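# Wheel cart with paper through door into yellow bay

## Task

Push the utility cart through the self-closing door into the other room and leave it parked in the yellow bay, so that all four of its wheels sit fully inside the taped outline and none rests on the tape. The case of copy paper must be lying in the cart's top tray without any part of it overhanging the tray edges. The door must be closed when you finish. Either robot or both may be used. Any robot that topples or is left leaning counts as a failure.

## Robot and tools

Robots: two identical Hello Robot Stretch 4 units, r1 and r2. Each has an omni-wheel base, a lift that slides up a mast, and one telescoping arm reaching forward, ending in a wrist (yaw, pitch, roll) and a two-finger gripper. A robot is about 1.6 m tall and its base edge lies within 0.23 m of the base origin. The robots act independently; if one stalls the other keeps going. Equal commands can give up to about 3 cm different travel per metre, which matters if both hold one load.

Frames: base frame has its origin on the floor below the base centre, x ahead, y to the left, z up, in metres. hand_pose (a point between the open fingertips) is reported in it and may be slightly wrong. The odometry frame is the base frame where the robot began the scene; base_odometry counts wheel rotation only, so slip shows as travel; heading in rad, left positive, -3.142 to 3.142. Each robot reports in its own frames, so only images, lidar_m and wrist_depth_mm reveal where the robots stand relative to one another.

move: one action. Top-level keys are r1, r2, cameras and blocking. blocking must be false every time. Each robot key holds an object with base, joints or both, plus optional speeds, pace, contact_limits; or end_of_arm by itself ("enable_torque" revives wrist or gripper motors that switched off). base is an offset from where the base last reported itself: translate_m (metres, forward positive, -2 to 2), strafe_m (metres, left positive, -2 to 2), rotate_rad (radians, counter-clockwise positive, -3.2 to 3.2). translate_m and strafe_m may be combined into one straight diagonal; rotate_rad goes alone. joints are absolute targets by name: lift_m 0 to 1.2 m; arm_m 0 to 0.55 m; wrist_yaw_rad -1.134 to 4.276 (0 straight ahead, left positive, 3.14 tucked back); wrist_pitch_rad -1.117 to 4.259 (0 level, 1.57 pointing down); wrist_roll_rad -1.117 to 4.259 (0 fingers level, clockwise positive seen from behind); gripper_m -0.038 to 0.141 m fingertip gap (reading may be off by up to 0.015; -0.02 or less makes the fingers press together). Targets outside a range are clipped and noted. pace is "slow", "default", "fast" or "max"; speeds gives per-joint top speeds (not gripper_m). contact_limits, 0 to 1 (default 0.5), only for arm_m, lift_m, translate_m, strafe_m, rotate_rad, placed alongside its own command; a base limit persists until the next action naming base. cameras lists camera names (r1_head_camera, r1_head_left_camera, r1_head_right_camera, r1_wrist_camera, the same for r2, or "all"). A move with no action returns full state, all images and the scene number. Unknown keys make a call invalid; other bad values get it refused, and a refusal or an uncommanded stop cancels the remaining move, wait and finished_scene calls in that reply. A new move replaces targets only for what it names; everything else keeps running.

wait: seconds 0 to 10, optional cameras; returns early once any running move settles. stop: brakes all motion on both robots and re-brakes slack wheels; a "stop:" line reports whether they hold. zoom_image: camera plus region [x0, y0, x1, y1] in pixels from the top-left, at most 504 by 504, on the newest image. finished_scene: scene = the current scene number; it ends the scene permanently, and later calls in that reply apply to the next scene.

Results: per-robot state; a "move" line such as "move: r1 done; r2 time_out"; robots not named appear under "as last shown" with "not commanded". Statuses: done, moving, off_target (rested short, may still push), contact_stop (held back, goes slack), time_out (after 14 s, target dropped), limit_stop_at_own_body, limit_stop_at_tilt (lean over 6 degrees; joints and wheels slack until it eases), torque_fault. on_its_own lists unrequested behaviour. lidar_m: 12 distances in metres, 30-degree sectors counter-clockwise from straight ahead (4th left, 7th behind, 10th right); "-" means nothing seen or closer than 0.25 m; misses glass and thin legs. wrist_depth_mm: 7x7 grid, 100 to 2000 mm, "-" unknown. base_tilt in degrees (forward, right). turned_by_wheels vs turned_by_imu differing by over 0.1 rad in a move means a slip or hit. motor_effort in percent with peak in brackets; servo_current in mA.

Gripping: command a gap more than 0.015 under the object's width, about 0.06 under to resist tugs; to close behind a handle send -0.02 or lower. Open before twisting base or wrist while fingers straddle a fixed rim. Keep lift_m contact limit at 0.3+ for 2 kg loads, 0.15+ for 1 kg.

Avoid: bases touching each other or one gripper clamping the other's fingers (hard robot-to-robot contact ends the scene); turning, driving or braking with over 1 kg held and arm_m above 0.2, especially fast; strong steady pushes with the gripper high; self-collision poses (gripper over the base with lift under about 0.2, or 0.45 pointing down; tilted up and rolled; yaw plus pitch below about -1.1; tilting or rolling while folded back). Avoid hard impacts, slamming the door, dropping the paper or letting things fall.

Each tool is called after "Call:" by a JSON object that holds its "api" and its "payload", one argument or row to a line.

## Session

Call:
{"api": "move", "payload": {
  "cameras": ["all"],
  "blocking": false
}}

Scene clock: 0.00 s.
r1.base_odometry: x=+0.000 y=+0.000 heading=+0.000
r1.turned_by_wheels: +0.000
r1.turned_by_imu: +0.000
r1.base_tilt: forward=-1.6 right=+1.3
r1.lidar_m: 1.92 2.25 3.81 1.93 0.97 0.84 0.83 0.93 0.77 0.76 0.93 1.59
r1.base_status: not commanded
r1.joint_positions: lift_m=+0.127 arm_m=+0.000 wrist_yaw_rad=+3.089 wrist_pitch_rad=+0.002 wrist_roll_rad=+0.000 gripper_m=+0.056
r1.joint_status: not commanded
r1.measured_speeds: all 0
r1.motor_effort: lift_m=+20 arm_m=-4 wheel_0=+0 wheel_1=+1 wheel_2=+1
r1.servo_current: wrist_yaw_rad=39 wrist_pitch_rad=46 wrist_roll_rad=65 gripper_m=39
r1.hand_pose: x=-0.1125 y=+0.1024 z=+0.3046 quat_wxyz=(+0.026, -0.001, +0.000, +1.000) (m; r1's base frame)
r1.wrist_depth_mm: 137 138 - - - - - / 113 139 - - - - - / 117 140 224 - - - - / 137 161 - - - - - / - - - - - - - / - - 191 - 187 - - / 842 759 750 788 788 732 768
r2.base_odometry: x=+0.000 y=+0.000 heading=+0.000
r2.turned_by_wheels: +0.000
r2.turned_by_imu: +0.000
r2.base_tilt: forward=-0.6 right=+0.1
r2.lidar_m: 2.02 1.45 1.40 1.49 2.01 2.22 2.34 3.17 1.60 3.62 2.59 2.46
r2.base_status: not commanded
r2.joint_positions: lift_m=+0.295 arm_m=+0.000 wrist_yaw_rad=+3.133 wrist_pitch_rad=+0.002 wrist_roll_rad=+0.000 gripper_m=+0.056
r2.joint_status: not commanded
r2.measured_speeds: all 0
r2.motor_effort: lift_m=+18 arm_m=-4 wheel_0=+0 wheel_1=-1 wheel_2=+0
r2.servo_current: wrist_yaw_rad=46 wrist_pitch_rad=39 wrist_roll_rad=46 gripper_m=59
r2.hand_pose: x=-0.1167 y=+0.0898 z=+0.4727 quat_wxyz=(+0.004, -0.001, +0.000, +1.000) (m; r2's base frame)
r2.wrist_depth_mm: - 140 - - - - - / - 126 150 - - - - / - 130 185 - - - - / 144 143 272 - - - - / 229 - - - - - - / 226 1576 196 1576 190 1618 1464 / 226 1060 1138 - - 1025 1060
pictures: r1_head_camera, r1_head_left_camera, r1_head_right_camera, r1_wrist_camera, r2_head_camera, r2_head_left_camera, r2_head_right_camera, r2_wrist_camera
Images, in order (width x height): r1_head_camera 420x560, r1_head_left_camera 420x672, r1_head_right_camera 420x672, r1_wrist_camera 616x392, r2_head_camera 420x560, r2_head_left_camera 420x672, r2_head_right_camera 420x672, r2_wrist_camera 616x392.

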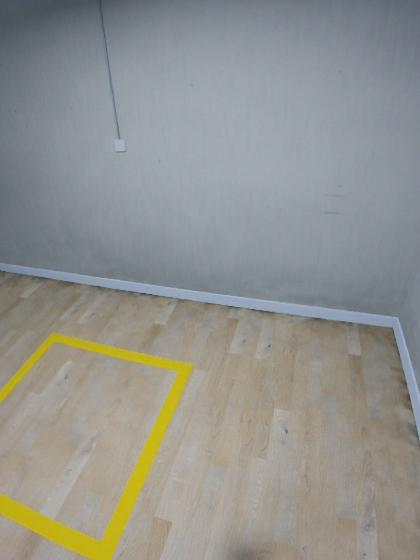

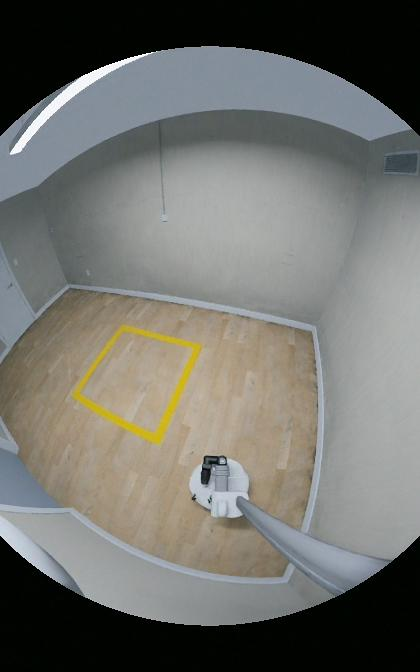

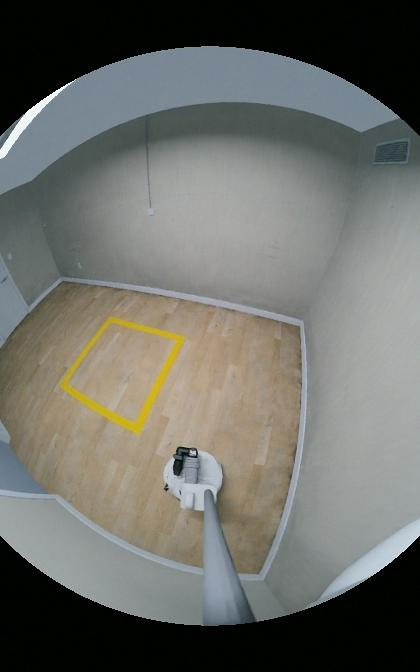

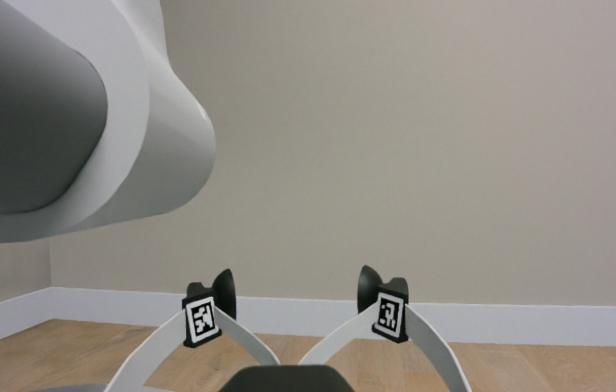

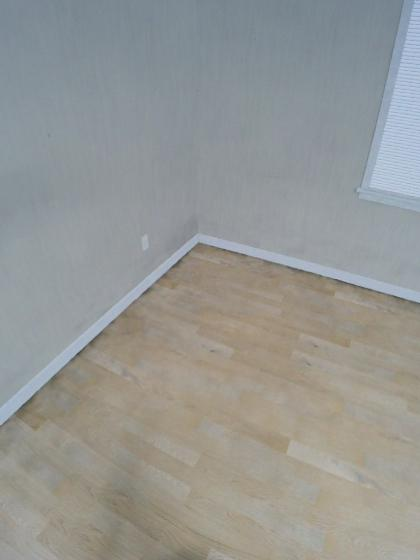

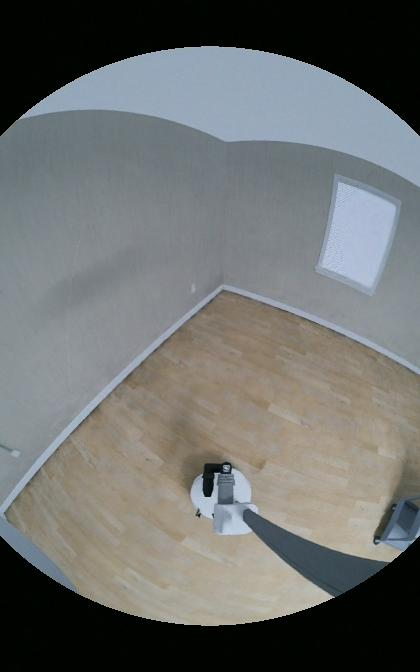

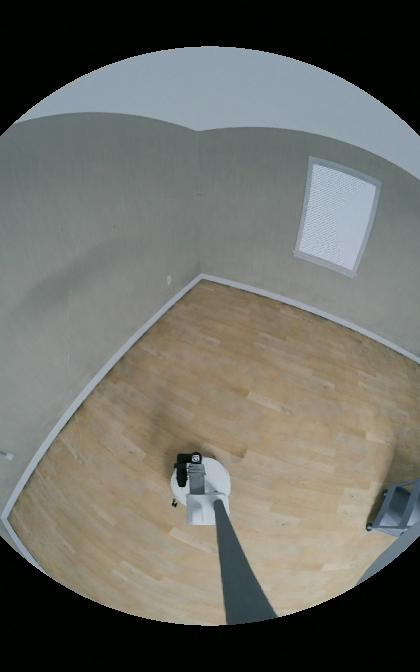

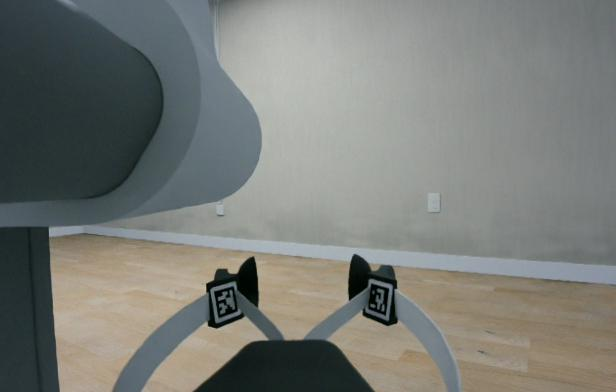

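Call:
{"api": "move", "payload": {
  "r1": {"base": {"rotate_rad": 1.3}, "pace": "fast"},
  "r2": {"base": {"rotate_rad": -1.8}, "pace": "fast"},
  "blocking": false
}}

Call:
{"api": "wait", "payload": {
  "seconds": 1.5
}}

Call:
{"api": "wait", "payload": {
  "seconds": 0.5,
  "cameras": ["r1_head_camera","r1_head_left_camera","r1_head_right_camera","r2_head_camera","r2_head_left_camera","r2_head_right_camera"]
}}

Scene clock: 4.47 s.
move: r1 moving; r2 moving
r1.base_odometry: x=+0.000 y=+0.000 heading=+0.378
r1.turned_by_wheels: +0.378
r1.turned_by_imu: +0.379
r1.base_tilt: forward=-1.6 right=+1.2
r1.lidar_m: 2.06 3.10 2.42 1.11 0.86 0.81 0.91 0.78 0.78 0.85 1.27 1.93
r1.base_status: rotate_rad moving
r1.joint_positions: lift_m=+0.127 arm_m=+0.000 wrist_yaw_rad=+3.089 wrist_pitch_rad=+0.002 wrist_roll_rad=+0.000 gripper_m=+0.056
r1.joint_status: not commanded
r1.measured_speeds: translate_m=+0.000 strafe_m=+0.000 rotate_rad=+1.458 lift_m=+0.000 arm_m=+0.000 wrist_yaw_rad=+0.000 wrist_pitch_rad=+0.000 wrist_roll_rad=+0.000
r1.motor_effort: lift_m=+20(20) arm_m=-4(4) wheel_0=-9(10) wheel_1=-8(10) wheel_2=-9(9)
r1.servo_current: wrist_yaw_rad=59(59) wrist_pitch_rad=39(46) wrist_roll_rad=46(59) gripper_m=39(39)
r1.hand_pose: x=-0.1125 y=+0.1024 z=+0.3046 quat_wxyz=(+0.026, -0.001, +0.000, +1.000) (m; r1's base frame)
r1.wrist_depth_mm: 136 138 - - - - - / 113 139 - - - - - / 118 140 229 - - - - / 137 161 - - - - - / - - - - - - - / - 991 190 - 187 - - / 778 750 750 798 750 699 -
r2.base_odometry: x=+0.000 y=+0.000 heading=-0.378
r2.turned_by_wheels: -0.378
r2.turned_by_imu: -0.366
r2.base_tilt: forward=-0.7 right=+0.1
r2.lidar_m: 2.47 1.77 1.43 1.38 1.56 2.26 2.24 2.48 3.79 1.63 3.18 2.52
r2.base_status: rotate_rad moving
r2.joint_positions: lift_m=+0.295 arm_m=+0.000 wrist_yaw_rad=+3.133 wrist_pitch_rad=+0.002 wrist_roll_rad=+0.000 gripper_m=+0.056
r2.joint_status: not commanded
r2.measured_speeds: translate_m=+0.000 strafe_m=-0.001 rotate_rad=-1.461 lift_m=+0.000 arm_m=+0.000 wrist_yaw_rad=+0.000 wrist_pitch_rad=+0.000 wrist_roll_rad=+0.000
r2.motor_effort: lift_m=+18(18) arm_m=-4(4) wheel_0=+9(10) wheel_1=+10(12) wheel_2=+11(12)
r2.servo_current: wrist_yaw_rad=33(52) wrist_pitch_rad=39(46) wrist_roll_rad=52(52) gripper_m=39(59)
r2.hand_pose: x=-0.1167 y=+0.0898 z=+0.4727 quat_wxyz=(+0.004, -0.001, +0.000, +1.000) (m; r2's base frame)
r2.wrist_depth_mm: - 141 - - - - - / - 127 150 - - - - / - 130 184 - - - - / 144 143 272 - - - - / 229 - - - - - - / 227 1576 196 1576 190 1661 1464 / 226 1060 1138 - - 1060 1060
pictures: none

Scene clock: 5.57 s.
earlier move: r1 done; r2 moving
r1.base_odometry: x=+0.000 y=+0.000 heading=+1.300
r1.turned_by_wheels: +0.922
r1.turned_by_imu: +0.927
r1.base_tilt: forward=-1.5 right=+1.2
r1.lidar_m: 3.77 1.24 0.89 0.84 0.87 0.81 0.78 0.80 1.07 1.92 2.01 2.67
r1.base_status: done
r1.joint_positions: lift_m=+0.127 arm_m=+0.000 wrist_yaw_rad=+3.089 wrist_pitch_rad=+0.002 wrist_roll_rad=+0.000 gripper_m=+0.056
r1.joint_status: not commanded
r1.measured_speeds: all 0
r1.motor_effort: lift_m=+20(20) arm_m=-4(4) wheel_0=-2(11) wheel_1=+0(10) wheel_2=+0(10)
r1.servo_current: wrist_yaw_rad=59(59) wrist_pitch_rad=46(52) wrist_roll_rad=46(59) gripper_m=39(46)
r1.hand_pose: x=-0.1125 y=+0.1024 z=+0.3046 quat_wxyz=(+0.026, -0.001, +0.000, +1.000) (m; r1's base frame)
r1.wrist_depth_mm: 136 138 - - - - - / 113 139 - - - - - / 117 140 228 - - - - / 137 161 - - - - - / - - - - - - - / - - 190 - 188 - - / 788 707 750 143 798 778 831
r2.base_odometry: x=+0.000 y=+0.000 heading=-1.799
r2.turned_by_wheels: -1.422
r2.turned_by_imu: -1.384
r2.base_tilt: forward=-0.7 right=+0.1
r2.lidar_m: 1.66 2.88 2.47 2.52 1.60 1.39 1.41 1.71 2.22 2.24 2.64 1.62
r2.base_status: rotate_rad moving
r2.joint_positions: lift_m=+0.295 arm_m=+0.000 wrist_yaw_rad=+3.133 wrist_pitch_rad=+0.002 wrist_roll_rad=+0.000 gripper_m=+0.056
r2.joint_status: not commanded
r2.measured_speeds: all 0
r2.motor_effort: lift_m=+18(18) arm_m=-4(4) wheel_0=+1(13) wheel_1=+1(14) wheel_2=+2(12)
r2.servo_current: wrist_yaw_rad=33(59) wrist_pitch_rad=39(46) wrist_roll_rad=46(52) gripper_m=52(59)
r2.hand_pose: x=-0.1167 y=+0.0898 z=+0.4727 quat_wxyz=(+0.004, -0.001, +0.000, +1.000) (m; r2's base frame)
r2.wrist_depth_mm: - 141 - - - - - / - 127 141 - - - - / - 130 185 - - - - / 144 143 206 - - - - / 229 - - - - - - / 228 1576 195 1308 190 - - / 227 1060 1118 - - 1042 1042
wait: 1.10 of 1.5 s (r1 has come to rest)
pictures: none

Scene clock: 5.80 s.
earlier move: r2 done
r1.base_odometry: x=+0.000 y=+0.000 heading=+1.300
r1.turned_by_wheels: +0.000
r1.turned_by_imu: +0.000
r1.base_tilt: forward=-1.6 right=+1.3
r1.lidar_m: 3.81 1.25 0.90 0.83 0.87 0.79 0.77 0.77 1.09 1.91 2.02 2.67
r1.base_status: done
r1.joint_positions: lift_m=+0.127 arm_m=+0.000 wrist_yaw_rad=+3.089 wrist_pitch_rad=+0.002 wrist_roll_rad=+0.000 gripper_m=+0.056
r1.joint_status: not commanded
r1.measured_speeds: all 0
r1.motor_effort: lift_m=+20(20) arm_m=-4(4) wheel_0=-3(11) wheel_1=+0(10) wheel_2=+0(10)
r1.servo_current: wrist_yaw_rad=65(65) wrist_pitch_rad=39(52) wrist_roll_rad=59(65) gripper_m=39(46)
r1.hand_pose: x=-0.1125 y=+0.1024 z=+0.3046 quat_wxyz=(+0.026, -0.001, +0.000, +1.000) (m; r1's base frame)
r1.wrist_depth_mm: 136 138 - - - - - / 113 139 - - - - - / 117 139 227 - - - - / 137 161 - - - - - / - - - - - - - / - - 191 - 188 - - / 798 707 750 143 778 778 820
r2.base_odometry: x=+0.000 y=+0.000 heading=-1.799
r2.turned_by_wheels: +0.000
r2.turned_by_imu: +0.000
r2.base_tilt: forward=-0.7 right=+0.1
r2.lidar_m: 1.65 2.83 2.50 2.51 1.63 1.42 1.42 1.68 2.22 2.25 2.67 1.60
r2.base_status: done
r2.joint_positions: lift_m=+0.295 arm_m=+0.000 wrist_yaw_rad=+3.133 wrist_pitch_rad=+0.002 wrist_roll_rad=+0.000 gripper_m=+0.056
r2.joint_status: not commanded
r2.measured_speeds: all 0
r2.motor_effort: lift_m=+18(18) arm_m=-4(4) wheel_0=+3(13) wheel_1=+1(14) wheel_2=+2(12)
r2.servo_current: wrist_yaw_rad=46(59) wrist_pitch_rad=33(46) wrist_roll_rad=46(52) gripper_m=46(59)
r2.hand_pose: x=-0.1167 y=+0.0898 z=+0.4727 quat_wxyz=(+0.004, -0.001, +0.000, +1.000) (m; r2's base frame)
r2.wrist_depth_mm: - 140 - - - - - / - 126 141 - - - - / - 129 184 - - - - / 144 143 208 - - - - / 230 - - - - - - / 227 1576 194 1336 190 - - / 226 1042 1138 - - 1025 1060
wait: 0.23 of 0.5 s (r2 has come to rest)
pictures: r1_head_camera, r1_head_left_camera, r1_head_right_camera, r2_head_camera, r2_head_left_camera, r2_head_right_camera
Images, in order (width x height): r1_head_camera 420x560, r1_head_left_camera 420x672, r1_head_right_camera 420x672, r2_head_camera 420x560, r2_head_left_camera 420x672, r2_head_right_camera 420x672.

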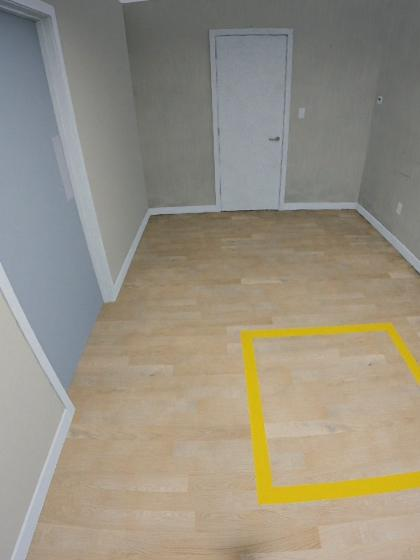

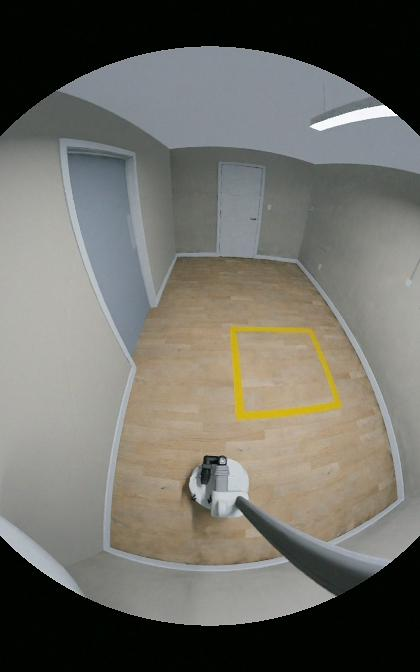

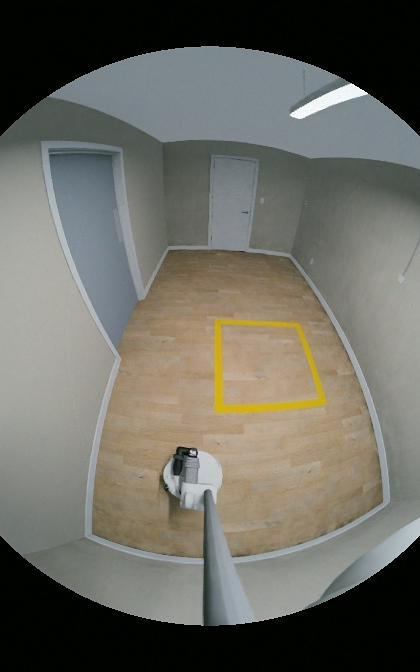

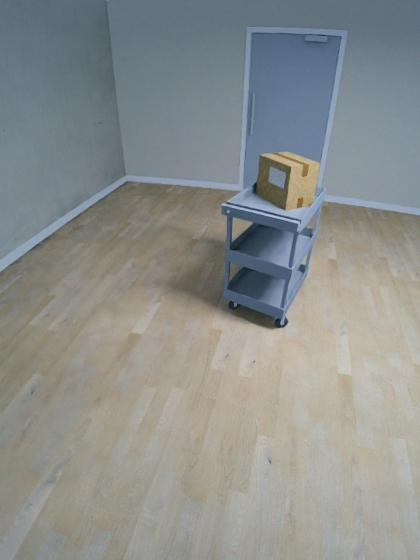

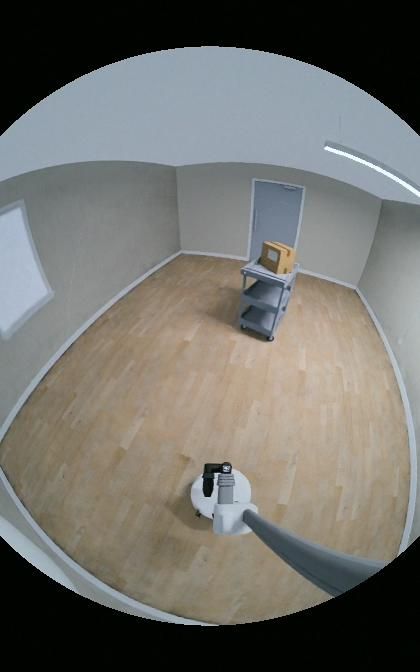

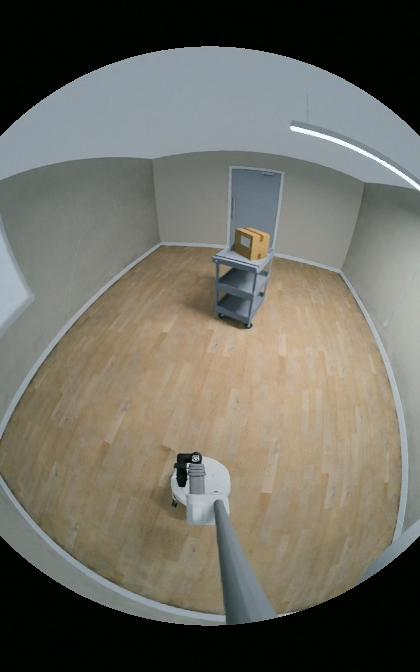

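Call:
{"api": "zoom_image", "payload": {
  "camera": "r2_head_camera",
  "region": [200, 130, 350, 340]
}}

Call:
{"api": "zoom_image", "payload": {
  "camera": "r1_head_left_camera",
  "region": [50, 120, 200, 380]
}}

Scaled by 2.400 from the camera's 420x560 image, which has a finer 1200x1600 frame.

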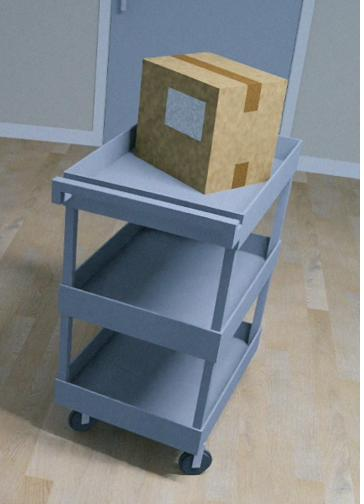

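Scaled by 1.938 from the camera's 420x672 image, which has a finer 600x960 frame.

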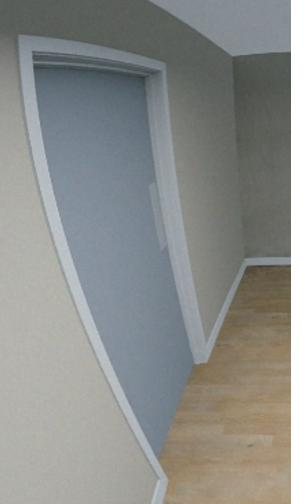

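Call:
{"api": "move", "payload": {
  "r1": {"base": {"translate_m": 1.65, "strafe_m": 0.25}, "joints": {"gripper_m": 0.0}, "pace": "max"},
  "r2": {"base": {"translate_m": 1.15}, "joints": {"lift_m": 0.62, "wrist_yaw_rad": 0.0, "wrist_roll_rad": 1.57, "gripper_m": 0.1}, "pace": "max"},
  "blocking": false
}}

Call:
{"api": "wait", "payload": {
  "seconds": 3
}}

Call:
{"api": "wait", "payload": {
  "seconds": 2,
  "cameras": ["r1_head_left_camera","r1_head_camera","r2_head_camera","r2_wrist_camera"]
}}

Scene clock: 147.33 s.
move: r1 moving; r2 moving
r1.base_odometry: x=+0.008 y=+0.063 heading=+1.300
r1.turned_by_wheels: +0.000
r1.turned_by_imu: +0.000
r1.base_tilt: forward=-1.6 right=+1.2
r1.lidar_m: 3.72 1.23 0.90 0.83 0.88 0.87 0.83 0.88 1.20 1.92 1.99 2.71
r1.base_status: translate_m moving; strafe_m moving
r1.joint_positions: lift_m=+0.127 arm_m=+0.000 wrist_yaw_rad=+3.089 wrist_pitch_rad=+0.002 wrist_roll_rad=+0.000 gripper_m=+0.037
r1.joint_status: gripper_m moving
r1.measured_speeds: translate_m=+0.242 strafe_m=+0.038 rotate_rad=-0.006 lift_m=+0.000 arm_m=+0.000 wrist_yaw_rad=+0.000 wrist_pitch_rad=+0.000 wrist_roll_rad=+0.000
r1.motor_effort: lift_m=+20(20) arm_m=-4(4) wheel_0=+5(10) wheel_1=+10(11) wheel_2=-12(14)
r1.servo_current: wrist_yaw_rad=46(52) wrist_pitch_rad=46(46) wrist_roll_rad=46(65) gripper_m=104(104)
r1.hand_pose: x=-0.1125 y=+0.1024 z=+0.3046 quat_wxyz=(+0.026, -0.001, +0.000, +1.000) (m; r1's base frame)
r1.wrist_depth_mm: - 137 - - - - - / - 137 - - - - - / 110 138 204 - - - - / 125 139 237 - - - - / - - - - - - - / - - 188 - 187 - - / 854 750 750 798 699 768 820
r2.base_odometry: x=-0.013 y=-0.058 heading=-1.799
r2.turned_by_wheels: +0.000
r2.turned_by_imu: +0.001
r2.base_tilt: forward=-0.6 right=+0.1
r2.lidar_m: 1.59 2.84 2.47 2.51 1.67 1.44 1.46 1.76 2.26 2.24 2.67 1.55
r2.base_status: translate_m moving
r2.joint_positions: lift_m=+0.421 arm_m=+0.000 wrist_yaw_rad=+2.482 wrist_pitch_rad=+0.002 wrist_roll_rad=+0.687 gripper_m=+0.075
r2.joint_status: lift_m moving; wrist_yaw_rad moving; wrist_roll_rad moving; gripper_m moving
r2.measured_speeds: translate_m=+0.231 strafe_m=+0.001 rotate_rad=-0.001 lift_m=+0.487 arm_m=+0.000 wrist_yaw_rad=-1.727 wrist_pitch_rad=+0.000 wrist_roll_rad=+1.820
r2.motor_effort: lift_m=+23(25) arm_m=-4(4) wheel_0=+11(15) wheel_1=+9(10) wheel_2=-17(17)
r2.servo_current: wrist_yaw_rad=91(150) wrist_pitch_rad=39(46) wrist_roll_rad=91(111) gripper_m=91(91)
r2.hand_pose: x=-0.0034 y=+0.2458 z=+0.5989 quat_wxyz=(+0.305, +0.108, +0.319, +0.891) (m; r2's base frame)
r2.wrist_depth_mm: - - - - - - - / - - - - - - - / - - - - - - 1863 / - - - - - 1756 1397 / - - - - 1661 1430 1118 / - - 189 - 188 1118 891 / - - - - 1118 878 788
pictures: none

Scene clock: 150.33 s.
earlier move: r1 moving; r2 done
r1.base_odometry: x=+0.194 y=+1.603 heading=+1.300
r1.turned_by_wheels: +0.000
r1.turned_by_imu: +0.003
r1.base_tilt: forward=-1.6 right=+1.3
r1.lidar_m: 2.34 0.95 0.75 0.72 0.75 0.91 2.37 2.49 2.26 2.12 2.17 2.42
r1.base_status: translate_m moving; strafe_m moving
r1.joint_positions: lift_m=+0.127 arm_m=+0.000 wrist_yaw_rad=+3.089 wrist_pitch_rad=+0.002 wrist_roll_rad=+0.000 gripper_m=+0.001
r1.joint_status: all done
r1.measured_speeds: translate_m=+0.242 strafe_m=+0.035 rotate_rad=-0.005 lift_m=+0.000 arm_m=+0.000 wrist_yaw_rad=+0.000 wrist_pitch_rad=+0.000 wrist_roll_rad=+0.000
r1.motor_effort: lift_m=+20(20) arm_m=-4(4) wheel_0=+1(10) wheel_1=+1(11) wheel_2=+3(15)
r1.servo_current: wrist_yaw_rad=46(72) wrist_pitch_rad=46(52) wrist_roll_rad=52(65) gripper_m=46(124)
r1.hand_pose: x=-0.1125 y=+0.1024 z=+0.3046 quat_wxyz=(+0.026, -0.001, +0.000, +1.000) (m; r1's base frame)
r1.wrist_depth_mm: 136 138 - - - - - / 113 139 - - - - 723 / 118 140 273 - - - - / 137 162 - - - - - / 1921 - - - 1863 - - / 1182 1205 1008 204 1182 1025 691 / 798 798 187 183 155 788 707
r2.base_odometry: x=-0.260 y=-1.120 heading=-1.799
r2.turned_by_wheels: +0.000
r2.turned_by_imu: +0.002
r2.base_tilt: forward=-0.7 right=+0.0
r2.lidar_m: 0.63 2.45 2.16 2.17 2.61 2.50 2.52 2.92 2.56 2.56 0.62 0.57
r2.base_status: done
r2.joint_positions: lift_m=+0.620 arm_m=+0.000 wrist_yaw_rad=+0.003 wrist_pitch_rad=+0.002 wrist_roll_rad=+1.568 gripper_m=+0.100
r2.joint_status: all done
r2.measured_speeds: all 0
r2.motor_effort: lift_m=+20(25) arm_m=-4(4) wheel_0=+2(15) wheel_1=+1(11) wheel_2=-1(18)
r2.servo_current: wrist_yaw_rad=52(156) wrist_pitch_rad=46(46) wrist_roll_rad=46(111) gripper_m=59(91)
r2.hand_pose: x=+0.4596 y=-0.0866 z=+0.7976 quat_wxyz=(+0.708, +0.706, +0.002, +0.000) (m; r2's base frame)
r2.wrist_depth_mm: - - 368 364 - - 357 / - - - 399 - 559 392 / - - - 430 - 1397 433 / - - - - - 1576 1098 / - - - - - 1618 1098 / - - 193 - 195 1397 1098 / - - - - - 1756 1098
wait: 3.00 s; no rest
pictures: none

Scene clock: 151.17 s.
earlier move: r1 done
r1.base_odometry: x=+0.200 y=+1.657 heading=+1.300
r1.turned_by_wheels: +0.000
r1.turned_by_imu: +0.000
r1.base_tilt: forward=-1.5 right=+1.3
r1.lidar_m: 2.28 0.96 0.75 0.72 0.75 0.86 2.36 2.53 2.24 2.15 2.20 2.40
r1.base_status: done
r1.joint_positions: lift_m=+0.127 arm_m=+0.000 wrist_yaw_rad=+3.089 wrist_pitch_rad=+0.002 wrist_roll_rad=+0.000 gripper_m=+0.001
r1.joint_status: all done
r1.measured_speeds: all 0
r1.motor_effort: lift_m=+20(20) arm_m=-4(4) wheel_0=+1(10) wheel_1=-2(11) wheel_2=+1(15)
r1.servo_current: wrist_yaw_rad=52(72) wrist_pitch_rad=39(52) wrist_roll_rad=39(65) gripper_m=46(124)
r1.hand_pose: x=-0.1125 y=+0.1024 z=+0.3046 quat_wxyz=(+0.026, -0.001, +0.000, +1.000) (m; r1's base frame)
r1.wrist_depth_mm: 136 138 - - - - 750 / 113 139 - - - - 759 / 118 140 272 - - - 759 / 137 162 - - - - 750 / 1983 - - - 1921 - 750 / 1308 1182 991 203 1182 1008 750 / 788 798 187 183 156 778 750
r2.base_odometry: x=-0.260 y=-1.120 heading=-1.799
r2.turned_by_wheels: +0.000
r2.turned_by_imu: +0.000
r2.base_tilt: forward=-0.7 right=+0.1
r2.lidar_m: 0.67 2.45 2.16 2.16 2.63 2.51 2.52 2.90 2.58 2.57 0.61 0.57
r2.base_status: done
r2.joint_positions: lift_m=+0.620 arm_m=+0.000 wrist_yaw_rad=+0.003 wrist_pitch_rad=+0.002 wrist_roll_rad=+1.568 gripper_m=+0.100
r2.joint_status: all done
r2.measured_speeds: all 0
r2.motor_effort: lift_m=+20(25) arm_m=-4(4) wheel_0=+2(15) wheel_1=+1(11) wheel_2=-1(18)
r2.servo_current: wrist_yaw_rad=52(156) wrist_pitch_rad=46(46) wrist_roll_rad=46(111) gripper_m=46(91)
r2.hand_pose: x=+0.4596 y=-0.0866 z=+0.7976 quat_wxyz=(+0.708, +0.706, +0.002, +0.000) (m; r2's base frame)
r2.wrist_depth_mm: - - 368 366 - - 357 / - - - 399 - 559 392 / - - - 430 - 1397 430 / - - - - - 1618 1118 / - - - - - 1618 1098 / - - 193 - 194 1397 1098 / - - - - - 1756 1138
wait: 0.83 of 2 s (r1 has come to rest)
pictures: r1_head_camera, r1_head_left_camera, r2_head_camera, r2_wrist_camera
Images, in order (width x height): r1_head_camera 420x560, r1_head_left_camera 420x672, r2_head_camera 420x560, r2_wrist_camera 616x392.

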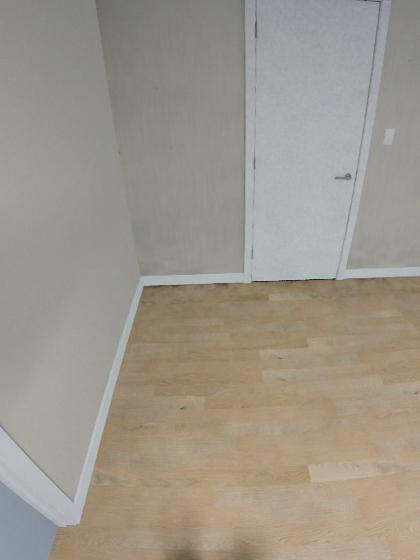

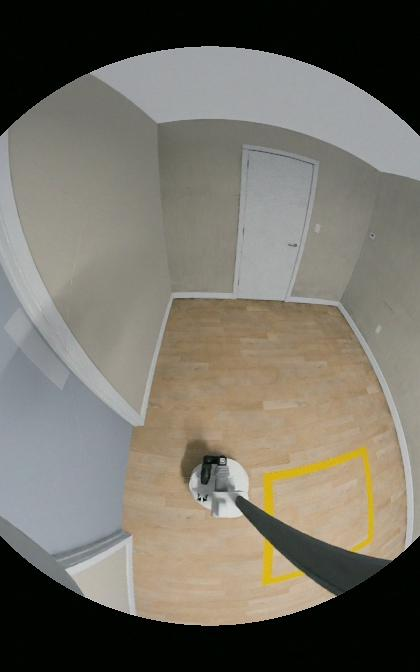

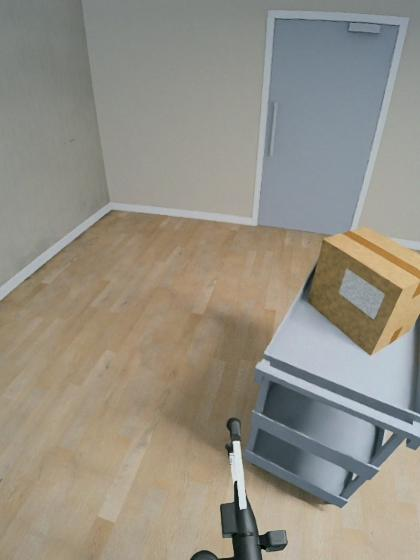

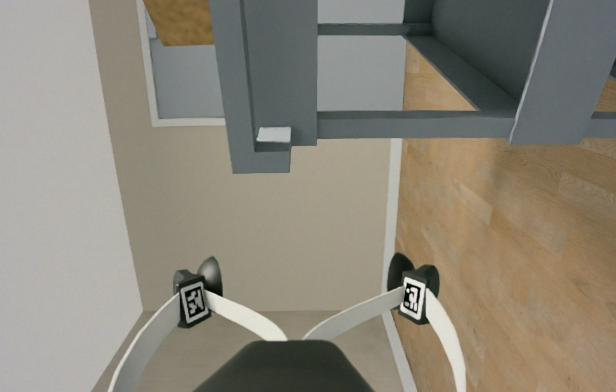

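Call:
{"api": "move", "payload": {
  "r1": {"base": {"translate_m": 0.12, "strafe_m": 0.40}},
  "r2": {"base": {"rotate_rad": -0.524}, "pace": "default"},
  "blocking": false
}}

Call:
{"api": "wait", "payload": {
  "seconds": 1.5
}}

Call:
{"api": "wait", "payload": {
  "seconds": 0.6,
  "cameras": ["r1_head_left_camera","r1_head_camera","r2_head_camera","r2_wrist_camera","r2_head_right_camera"]
}}

Scene clock: 176.23 s.
move: r1 moving; r2 moving
r1.base_odometry: x=+0.173 y=+1.674 heading=+1.300
r1.turned_by_wheels: +0.000
r1.turned_by_imu: +0.000
r1.base_tilt: forward=-1.6 right=+1.3
r1.lidar_m: 2.27 0.91 0.73 0.68 0.71 0.83 2.40 2.54 2.27 2.18 2.24 2.38
r1.base_status: translate_m moving; strafe_m moving
r1.joint_positions: lift_m=+0.127 arm_m=+0.000 wrist_yaw_rad=+3.089 wrist_pitch_rad=+0.002 wrist_roll_rad=+0.000 gripper_m=+0.001
r1.joint_status: not commanded
r1.measured_speeds: translate_m=+0.037 strafe_m=+0.119 rotate_rad=-0.003 lift_m=+0.000 arm_m=+0.000 wrist_yaw_rad=+0.000 wrist_pitch_rad=+0.000 wrist_roll_rad=+0.000
r1.motor_effort: lift_m=+20(20) arm_m=-4(4) wheel_0=-8(8) wheel_1=+8(10) wheel_2=-2(6)
r1.servo_current: wrist_yaw_rad=46(52) wrist_pitch_rad=39(52) wrist_roll_rad=52(59) gripper_m=46(52)
r1.hand_pose: x=-0.1125 y=+0.1024 z=+0.3046 quat_wxyz=(+0.026, -0.001, +0.000, +1.000) (m; r1's base frame)
r1.wrist_depth_mm: 137 138 - - - - 750 / 113 139 - - - - 750 / 116 140 273 - - - 750 / 137 160 - - - - 741 / 1921 - - - 1921 - 759 / 1336 1205 1008 203 1060 976 750 / 788 798 187 182 156 778 759
r2.base_odometry: x=-0.260 y=-1.120 heading=-2.051
r2.turned_by_wheels: -0.252
r2.turned_by_imu: -0.244
r2.base_tilt: forward=-0.7 right=+0.1
r2.lidar_m: 0.59 2.95 2.25 2.17 2.28 2.58 2.52 2.67 2.65 2.57 2.72 0.58
r2.base_status: rotate_rad moving
r2.joint_positions: lift_m=+0.620 arm_m=+0.000 wrist_yaw_rad=+0.003 wrist_pitch_rad=+0.002 wrist_roll_rad=+1.568 gripper_m=+0.100
r2.joint_status: not commanded
r2.measured_speeds: translate_m=+0.000 strafe_m=+0.000 rotate_rad=-0.977 lift_m=+0.000 arm_m=+0.000 wrist_yaw_rad=+0.000 wrist_pitch_rad=+0.000 wrist_roll_rad=+0.000
r2.motor_effort: lift_m=+20(20) arm_m=-4(4) wheel_0=+7(11) wheel_1=+10(10) wheel_2=+11(11)
r2.servo_current: wrist_yaw_rad=46(52) wrist_pitch_rad=39(46) wrist_roll_rad=39(52) gripper_m=52(52)
r2.hand_pose: x=+0.4596 y=-0.0866 z=+0.7976 quat_wxyz=(+0.708, +0.706, +0.002, +0.000) (m; r2's base frame)
r2.wrist_depth_mm: - 585 362 364 - - 364 / - - 379 384 - - 382 / - - 707 404 - - 399 / - - - 427 - 436 427 / - - - 459 469 466 462 / - - 195 - 193 1397 1098 / - - - - - 1756 1098
pictures: none

Scene clock: 177.07 s.
earlier move: r1 moving; r2 done
r1.base_odometry: x=+0.010 y=+1.777 heading=+1.300
r1.turned_by_wheels: +0.000
r1.turned_by_imu: +0.002
r1.base_tilt: forward=-1.6 right=+1.3
r1.lidar_m: 1.95 0.65 0.54 0.51 0.54 0.73 1.69 2.61 2.50 2.36 2.43 2.30
r1.base_status: translate_m moving; strafe_m moving
r1.joint_positions: lift_m=+0.127 arm_m=+0.000 wrist_yaw_rad=+3.089 wrist_pitch_rad=+0.002 wrist_roll_rad=+0.000 gripper_m=+0.001
r1.joint_status: not commanded
r1.measured_speeds: translate_m=+0.087 strafe_m=+0.286 rotate_rad=+0.000 lift_m=+0.000 arm_m=+0.000 wrist_yaw_rad=+0.000 wrist_pitch_rad=+0.000 wrist_roll_rad=+0.000
r1.motor_effort: lift_m=+20(20) arm_m=-4(4) wheel_0=-4(10) wheel_1=+5(12) wheel_2=-3(6)
r1.servo_current: wrist_yaw_rad=46(65) wrist_pitch_rad=39(52) wrist_roll_rad=59(65) gripper_m=52(52)
r1.hand_pose: x=-0.1125 y=+0.1024 z=+0.3046 quat_wxyz=(+0.026, -0.001, +0.000, +1.000) (m; r1's base frame)
r1.wrist_depth_mm: - 138 - - - 788 - / 112 139 - - - 778 549 / 116 140 258 - - 778 539 / 136 157 - - - 788 544 / 1921 - - - - 788 564 / 1281 1205 1008 203 182 778 564 / 842 809 187 183 156 732 -
r2.base_odometry: x=-0.260 y=-1.120 heading=-2.323
r2.turned_by_wheels: -0.272
r2.turned_by_imu: -0.265
r2.base_tilt: forward=-0.7 right=+0.0
r2.lidar_m: 0.60 0.66 2.47 2.18 2.19 2.59 2.49 2.50 2.94 2.57 2.59 0.62
r2.base_status: done
r2.joint_positions: lift_m=+0.620 arm_m=+0.000 wrist_yaw_rad=+0.003 wrist_pitch_rad=+0.002 wrist_roll_rad=+1.568 gripper_m=+0.100
r2.joint_status: not commanded
r2.measured_speeds: all 0
r2.motor_effort: lift_m=+20(20) arm_m=-4(4) wheel_0=+2(11) wheel_1=+2(10) wheel_2=+4(11)
r2.servo_current: wrist_yaw_rad=46(59) wrist_pitch_rad=46(46) wrist_roll_rad=52(52) gripper_m=52(52)
r2.hand_pose: x=+0.4595 y=-0.0867 z=+0.7976 quat_wxyz=(+0.708, +0.706, +0.001, +0.000) (m; r2's base frame)
r2.wrist_depth_mm: - - - - - 1537 1078 / - - - 415 - 418 410 / - - 715 421 - - 418 / - - 654 424 - - 424 / - - 392 433 - - 427 / - - 195 433 193 436 433 / - - - - - - 442
wait: 0.83 of 1.5 s (r2 has come to rest)
pictures: none

Scene clock: 177.67 s.
earlier move: r1 moving
r1.base_odometry: x=-0.111 y=+1.853 heading=+1.300
r1.turned_by_wheels: +0.000
r1.turned_by_imu: +0.001
r1.base_tilt: forward=-1.6 right=+1.3
r1.lidar_m: 1.34 0.45 0.39 0.34 0.40 0.55 1.14 2.65 2.62 2.50 2.55 2.26
r1.base_status: translate_m moving; strafe_m moving
r1.joint_positions: lift_m=+0.127 arm_m=+0.000 wrist_yaw_rad=+3.089 wrist_pitch_rad=+0.002 wrist_roll_rad=+0.000 gripper_m=+0.001
r1.joint_status: not commanded
r1.measured_speeds: translate_m=+0.046 strafe_m=+0.158 rotate_rad=+0.000 lift_m=+0.000 arm_m=+0.000 wrist_yaw_rad=+0.000 wrist_pitch_rad=+0.000 wrist_roll_rad=+0.000
r1.motor_effort: lift_m=+20(20) arm_m=-4(4) wheel_0=-2(10) wheel_1=+0(12) wheel_2=-1(6)
r1.servo_current: wrist_yaw_rad=46(72) wrist_pitch_rad=39(52) wrist_roll_rad=33(65) gripper_m=52(59)
r1.hand_pose: x=-0.1125 y=+0.1024 z=+0.3046 quat_wxyz=(+0.026, -0.001, +0.000, +1.000) (m; r1's base frame)
r1.wrist_depth_mm: 136 138 - - 809 517 415 / 113 139 - - 820 512 404 / 118 140 274 - 809 521 404 / 137 162 - - 820 521 407 / 1921 - - - 820 525 404 / 1182 1160 1008 203 182 521 407 / 831 798 187 183 156 488 421
r2.base_odometry: x=-0.260 y=-1.120 heading=-2.323
r2.turned_by_wheels: +0.000
r2.turned_by_imu: +0.000
r2.base_tilt: forward=-0.6 right=+0.1
r2.lidar_m: 0.58 0.61 2.47 2.18 2.17 2.60 2.51 2.50 2.91 2.56 2.60 0.61
r2.base_status: done
r2.joint_positions: lift_m=+0.620 arm_m=+0.000 wrist_yaw_rad=+0.003 wrist_pitch_rad=+0.002 wrist_roll_rad=+1.568 gripper_m=+0.100
r2.joint_status: not commanded
r2.measured_speeds: all 0
r2.motor_effort: lift_m=+20(20) arm_m=-4(4) wheel_0=+2(11) wheel_1=+2(10) wheel_2=+4(11)
r2.servo_current: wrist_yaw_rad=39(59) wrist_pitch_rad=39(46) wrist_roll_rad=46(59) gripper_m=52(52)
r2.hand_pose: x=+0.4595 y=-0.0867 z=+0.7976 quat_wxyz=(+0.708, +0.706, +0.001, +0.000) (m; r2's base frame)
r2.wrist_depth_mm: - - - - - 1537 1098 / - - - 415 - 418 415 / - - 715 421 - - 418 / - - 654 424 - - 424 / - - 392 430 - - 427 / - - 195 433 194 439 436 / - - - - - - 442
wait: 0.60 s; no rest
pictures: r1_head_camera, r1_head_left_camera, r2_head_camera, r2_head_right_camera, r2_wrist_camera
Images, in order (width x height): r1_head_camera 420x560, r1_head_left_camera 420x672, r2_head_camera 420x560, r2_head_right_camera 420x672, r2_wrist_camera 616x392.

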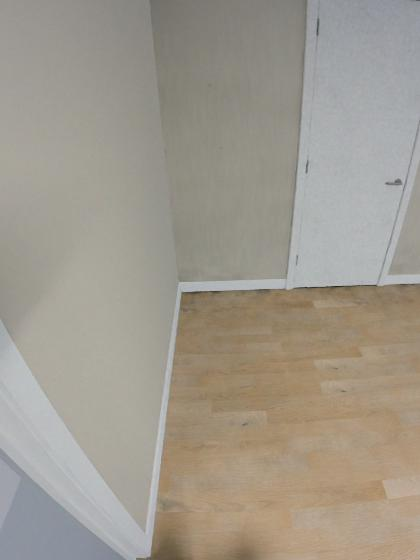

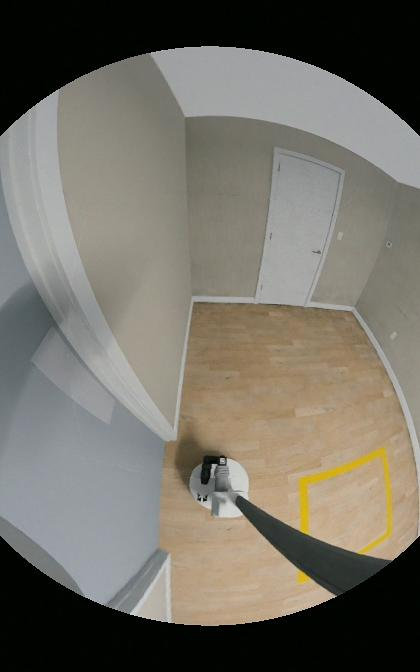

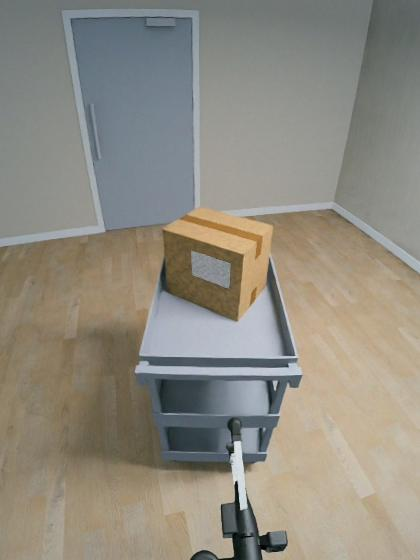

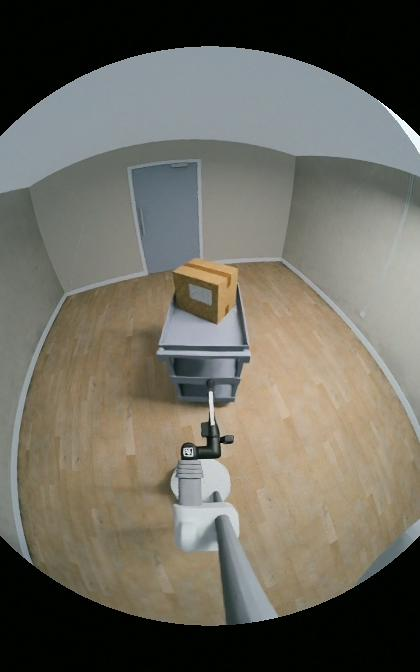

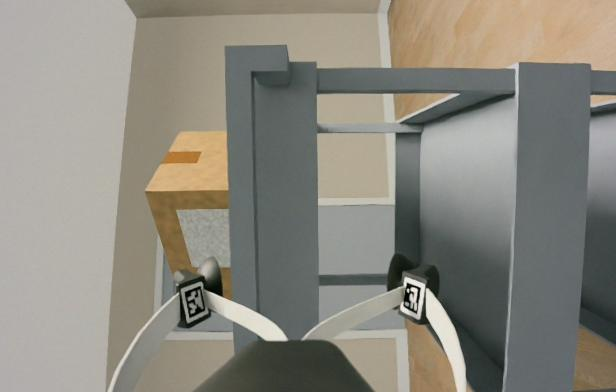

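Call:
{"api": "move", "payload": {
  "r1": {"base": {"strafe_m": 0.25}, "pace": "slow", "contact_limits": {"strafe_m": 0.8}},
  "r2": {"base": {"strafe_m": 0.05}, "joints": {"lift_m": 0.695}},
  "blocking": false
}}

Call:
{"api": "wait", "payload": {
  "seconds": 1.0,
  "cameras": ["r2_wrist_camera", "r2_head_camera"]
}}

Call:
{"api": "wait", "payload": {
  "seconds": 1.5,
  "cameras": ["r1_head_left_camera"]
}}

Scene clock: 207.30 s.
earlier move: r1 done
move: r1 moving; r2 moving
r1.base_odometry: x=-0.167 y=+1.883 heading=+1.299
r1.turned_by_wheels: +0.000
r1.turned_by_imu: +0.000
r1.base_tilt: forward=-1.6 right=+1.3
r1.lidar_m: 1.11 0.39 0.34 0.30 0.33 0.45 0.92 2.67 2.65 2.55 2.62 2.22
r1.base_status: strafe_m moving
r1.joint_positions: lift_m=+0.127 arm_m=+0.000 wrist_yaw_rad=+3.089 wrist_pitch_rad=+0.002 wrist_roll_rad=+0.000 gripper_m=+0.001
r1.joint_status: not commanded
r1.measured_speeds: translate_m=+0.001 strafe_m=+0.057 rotate_rad=-0.003 lift_m=+0.000 arm_m=+0.000 wrist_yaw_rad=+0.000 wrist_pitch_rad=+0.000 wrist_roll_rad=+0.000
r1.motor_effort: lift_m=+20(20) arm_m=-4(4) wheel_0=-5(8) wheel_1=+5(8) wheel_2=+0(1)
r1.servo_current: wrist_yaw_rad=52(59) wrist_pitch_rad=39(52) wrist_roll_rad=72(72) gripper_m=52(52)
r1.contact_limits: strafe_m 0.8
r1.hand_pose: x=-0.1125 y=+0.1024 z=+0.3046 quat_wxyz=(+0.026, -0.001, +0.000, +1.000) (m; r1's base frame)
r1.wrist_depth_mm: 136 139 - - 809 433 319 / 113 139 - - 798 433 334 / 118 139 273 - 831 436 338 / 137 161 - - 820 439 334 / 1921 - - 1983 831 442 324 / 1182 1182 991 203 180 436 338 / 842 798 189 164 145 394 336
r2.base_odometry: x=-0.235 y=-1.144 heading=-2.323
r2.turned_by_wheels: +0.000
r2.turned_by_imu: +0.000
r2.base_tilt: forward=-0.7 right=+0.1
r2.lidar_m: 0.58 3.22 2.41 2.11 2.14 2.60 2.52 2.51 2.94 2.59 2.63 0.62
r2.base_status: strafe_m moving
r2.joint_positions: lift_m=+0.658 arm_m=+0.000 wrist_yaw_rad=+0.003 wrist_pitch_rad=+0.002 wrist_roll_rad=+1.568 gripper_m=+0.100
r2.joint_status: lift_m moving
r2.measured_speeds: translate_m=+0.001 strafe_m=+0.106 rotate_rad=-0.008 lift_m=+0.146 arm_m=+0.000 wrist_yaw_rad=+0.000 wrist_pitch_rad=+0.000 wrist_roll_rad=+0.000
r2.motor_effort: lift_m=+20(25) arm_m=-4(4) wheel_0=-3(12) wheel_1=+5(13) wheel_2=-2(2)
r2.servo_current: wrist_yaw_rad=46(59) wrist_pitch_rad=46(46) wrist_roll_rad=52(65) gripper_m=52(52)
r2.hand_pose: x=+0.4595 y=-0.0867 z=+0.8354 quat_wxyz=(+0.708, +0.706, +0.001, +0.000) (m; r2's base frame)
r2.wrist_depth_mm: - - - 387 - 1499 1060 / - - - 413 - 615 415 / - - 741 421 - - 418 / - - 676 424 - - 427 / - - 741 433 1042 - 433 / - - 192 433 193 - 439 / - - - - - 1756 442
pictures: none

Scene clock: 208.07 s.
earlier move: r1 moving; r2 done
r1.base_odometry: x=-0.233 y=+1.902 heading=+1.299
r1.turned_by_wheels: +0.000
r1.turned_by_imu: +0.001
r1.base_tilt: forward=-1.6 right=+1.3
r1.lidar_m: 0.82 0.35 0.26 0.25 0.26 0.36 0.72 2.67 2.74 2.63 2.69 2.24
r1.base_status: strafe_m moving
r1.joint_positions: lift_m=+0.127 arm_m=+0.000 wrist_yaw_rad=+3.089 wrist_pitch_rad=+0.002 wrist_roll_rad=+0.000 gripper_m=+0.001
r1.joint_status: not commanded
r1.measured_speeds: translate_m=+0.000 strafe_m=+0.101 rotate_rad=+0.002 lift_m=+0.000 arm_m=+0.000 wrist_yaw_rad=+0.000 wrist_pitch_rad=+0.000 wrist_roll_rad=+0.000
r1.motor_effort: lift_m=+20(20) arm_m=-4(4) wheel_0=-4(8) wheel_1=+3(9) wheel_2=+0(1)
r1.servo_current: wrist_yaw_rad=46(59) wrist_pitch_rad=46(52) wrist_roll_rad=59(72) gripper_m=46(52)
r1.contact_limits: strafe_m 0.8
r1.hand_pose: x=-0.1125 y=+0.1024 z=+0.3046 quat_wxyz=(+0.026, -0.001, +0.000, +1.000) (m; r1's base frame)
r1.wrist_depth_mm: 136 138 - - 484 320 246 / 113 139 - - 492 320 246 / 118 139 272 - 496 322 248 / 137 162 - - 496 324 249 / 1983 - - 1661 500 325 248 / 1182 1205 1025 202 424 324 237 / 854 798 188 146 145 289 249
r2.base_odometry: x=-0.224 y=-1.154 heading=-2.323
r2.turned_by_wheels: +0.000
r2.turned_by_imu: +0.000
r2.base_tilt: forward=-0.7 right=+0.1
r2.lidar_m: 0.59 3.22 2.42 2.14 2.08 2.54 2.51 2.51 2.98 2.61 2.63 0.61
r2.base_status: done
r2.joint_positions: lift_m=+0.695 arm_m=+0.000 wrist_yaw_rad=+0.003 wrist_pitch_rad=+0.002 wrist_roll_rad=+1.568 gripper_m=+0.100
r2.joint_status: all done
r2.measured_speeds: all 0
r2.motor_effort: lift_m=+21(25) arm_m=-4(4) wheel_0=-2(12) wheel_1=+2(13) wheel_2=+0(2)
r2.servo_current: wrist_yaw_rad=46(59) wrist_pitch_rad=39(46) wrist_roll_rad=39(65) gripper_m=46(52)
r2.hand_pose: x=+0.4595 y=-0.0867 z=+0.8725 quat_wxyz=(+0.708, +0.706, +0.001, +0.000) (m; r2's base frame)
r2.wrist_depth_mm: - - - 413 415 439 436 / - - - 415 - 931 - / - - 732 421 - - - / - - 699 430 430 - 427 / - - 778 433 433 - 433 / - - 193 377 193 - 439 / - - - - - 564 455
wait: 0.77 of 1 s (r2 has come to rest)
pictures: r2_head_camera, r2_wrist_camera
Images, in order (width x height): r2_head_camera 420x560, r2_wrist_camera 616x392.

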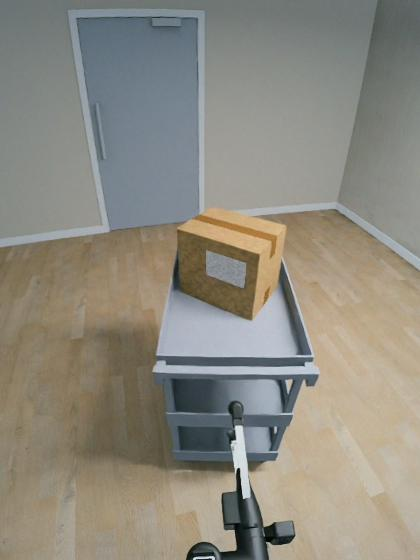

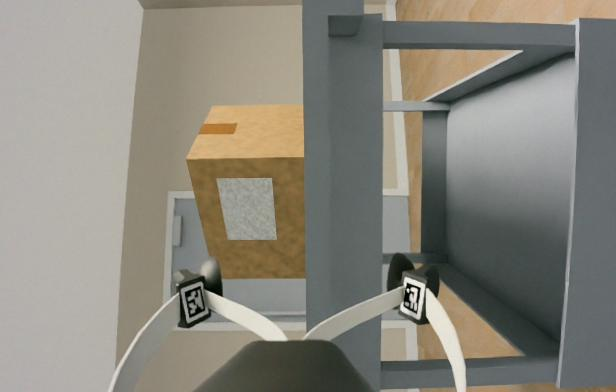

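Scene clock: 209.57 s.
earlier move: r1 moving
r1.base_odometry: x=-0.373 y=+1.941 heading=+1.300
r1.turned_by_wheels: +0.000
r1.turned_by_imu: +0.001
r1.base_tilt: forward=-1.5 right=+1.3
r1.lidar_m: 0.28 0.28 0.25 - 0.25 0.25 0.56 2.69 2.91 2.76 2.85 2.27
r1.base_status: strafe_m moving
r1.joint_positions: lift_m=+0.127 arm_m=+0.000 wrist_yaw_rad=+3.089 wrist_pitch_rad=+0.002 wrist_roll_rad=+0.000 gripper_m=+0.001
r1.joint_status: not commanded
r1.measured_speeds: translate_m=+0.000 strafe_m=+0.071 rotate_rad=+0.000 lift_m=+0.000 arm_m=+0.000 wrist_yaw_rad=+0.000 wrist_pitch_rad=+0.000 wrist_roll_rad=+0.000
r1.motor_effort: lift_m=+20(20) arm_m=-4(4) wheel_0=-13(19) wheel_1=+16(18) wheel_2=+0(2)
r1.servo_current: wrist_yaw_rad=20(65) wrist_pitch_rad=33(52) wrist_roll_rad=52(72) gripper_m=39(59)
r1.contact_limits: strafe_m 0.8
r1.hand_pose: x=-0.1125 y=+0.1024 z=+0.3046 quat_wxyz=(+0.026, -0.001, +0.000, +1.000) (m; r1's base frame)
r1.wrist_depth_mm: 136 138 - 512 287 198 - / 111 139 - 521 290 198 - / 115 139 220 466 291 190 - / 136 156 - 525 294 192 - / 1983 - - 469 293 192 159 / 1205 1182 991 203 240 191 - / 831 798 187 164 165 182 -
r2.base_odometry: x=-0.224 y=-1.154 heading=-2.323
r2.turned_by_wheels: +0.000
r2.turned_by_imu: +0.000
r2.base_tilt: forward=-0.7 right=+0.0
r2.lidar_m: 0.58 3.15 2.41 2.13 2.11 2.54 2.50 2.51 2.99 2.63 2.63 0.62
r2.base_status: done
r2.joint_positions: lift_m=+0.695 arm_m=+0.000 wrist_yaw_rad=+0.003 wrist_pitch_rad=+0.002 wrist_roll_rad=+1.568 gripper_m=+0.100
r2.joint_status: all done
r2.measured_speeds: all 0
r2.motor_effort: lift_m=+21(25) arm_m=-4(4) wheel_0=-2(12) wheel_1=+1(13) wheel_2=+0(2)
r2.servo_current: wrist_yaw_rad=39(59) wrist_pitch_rad=46(46) wrist_roll_rad=39(65) gripper_m=46(59)
r2.hand_pose: x=+0.4595 y=-0.0867 z=+0.8725 quat_wxyz=(+0.708, +0.706, +0.001, +0.000) (m; r2's base frame)
r2.wrist_depth_mm: - - - 410 418 442 433 / - - - 415 - 917 - / - - 723 424 - - - / - - 699 430 430 - 433 / - - 768 433 433 - 436 / - - 193 433 194 - 442 / - - - - - 564 452
wait: 1.50 s; no rest
pictures: r1_head_left_camera
Images, in order (width x height): r1_head_left_camera 420x672.

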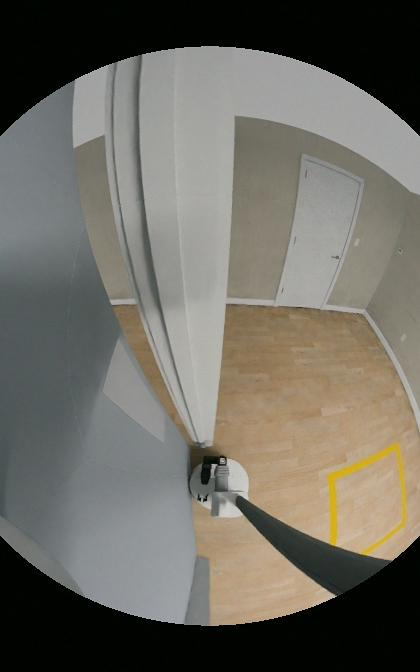

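Call:
{"api": "move", "payload": {
  "r1": {"base": {"strafe_m": 0.30, "translate_m": -0.05}, "pace": "slow", "contact_limits": {"strafe_m": 0.9, "translate_m": 0.9}},
  "r2": {"base": {"translate_m": 0.175}, "pace": "slow", "contact_limits": {"translate_m": 0.3}},
  "blocking": false
}}

Call:
{"api": "wait", "payload": {
  "seconds": 2.3,
  "cameras": ["r2_wrist_camera", "r2_head_camera", "r1_head_left_camera"]
}}

r1: "contact_limits": strafe_m and translate_m are given together and make one move, which takes one limit: state it under one of them only
Scene clock: 220.70 s.
earlier move: r1 done
r1.base_odometry: x=-0.393 y=+1.946 heading=+1.300
r1.turned_by_wheels: +0.000
r1.turned_by_imu: +0.000
r1.base_tilt: forward=-1.6 right=+1.3
r1.lidar_m: 0.29 0.28 0.25 - 0.25 0.25 0.51 2.67 2.93 2.79 2.90 2.27
r1.base_status: done
r1.joint_positions: lift_m=+0.127 arm_m=+0.000 wrist_yaw_rad=+3.089 wrist_pitch_rad=+0.002 wrist_roll_rad=+0.000 gripper_m=+0.001
r1.joint_status: not commanded
r1.measured_speeds: all 0
r1.motor_effort: lift_m=+20(20) arm_m=-4(4) wheel_0=-11(19) wheel_1=+17(18) wheel_2=+0(2)
r1.servo_current: wrist_yaw_rad=33(65) wrist_pitch_rad=39(52) wrist_roll_rad=59(72) gripper_m=52(59)
r1.contact_limits: strafe_m 0.8
r1.hand_pose: x=-0.1125 y=+0.1024 z=+0.3046 quat_wxyz=(+0.026, -0.001, +0.000, +1.000) (m; r1's base frame)
r1.wrist_depth_mm: 136 138 - 473 278 196 - / 111 139 - 473 279 197 - / 116 140 220 477 283 190 - / 136 156 296 480 283 191 - / 1921 - 1921 488 285 190 160 / 1182 1205 1008 204 236 190 - / 842 798 188 163 164 182 -
r2.base_odometry: x=-0.224 y=-1.154 heading=-2.323
r2.turned_by_wheels: +0.000
r2.turned_by_imu: +0.000
r2.base_tilt: forward=-0.7 right=+0.0
r2.lidar_m: 0.59 3.10 2.42 2.13 2.08 2.57 2.52 2.52 2.99 2.60 2.65 0.61
r2.base_status: done
r2.joint_positions: lift_m=+0.695 arm_m=+0.000 wrist_yaw_rad=+0.003 wrist_pitch_rad=+0.002 wrist_roll_rad=+1.568 gripper_m=+0.100
r2.joint_status: all done
r2.measured_speeds: all 0
r2.motor_effort: lift_m=+21(25) arm_m=-4(4) wheel_0=-2(12) wheel_1=+1(13) wheel_2=+0(2)
r2.servo_current: wrist_yaw_rad=59(59) wrist_pitch_rad=46(46) wrist_roll_rad=46(65) gripper_m=52(59)
r2.hand_pose: x=+0.4595 y=-0.0867 z=+0.8725 quat_wxyz=(+0.708, +0.706, +0.001, +0.000) (m; r2's base frame)
r2.wrist_depth_mm: - - - 410 418 439 439 / - - - 415 - 917 - / - - 723 418 - - - / - - 707 427 427 - 430 / - - 778 433 433 - 433 / - - 193 436 193 - 436 / - - - - - 559 452
pictures: none

not run: a call was refused earlier in this reply.


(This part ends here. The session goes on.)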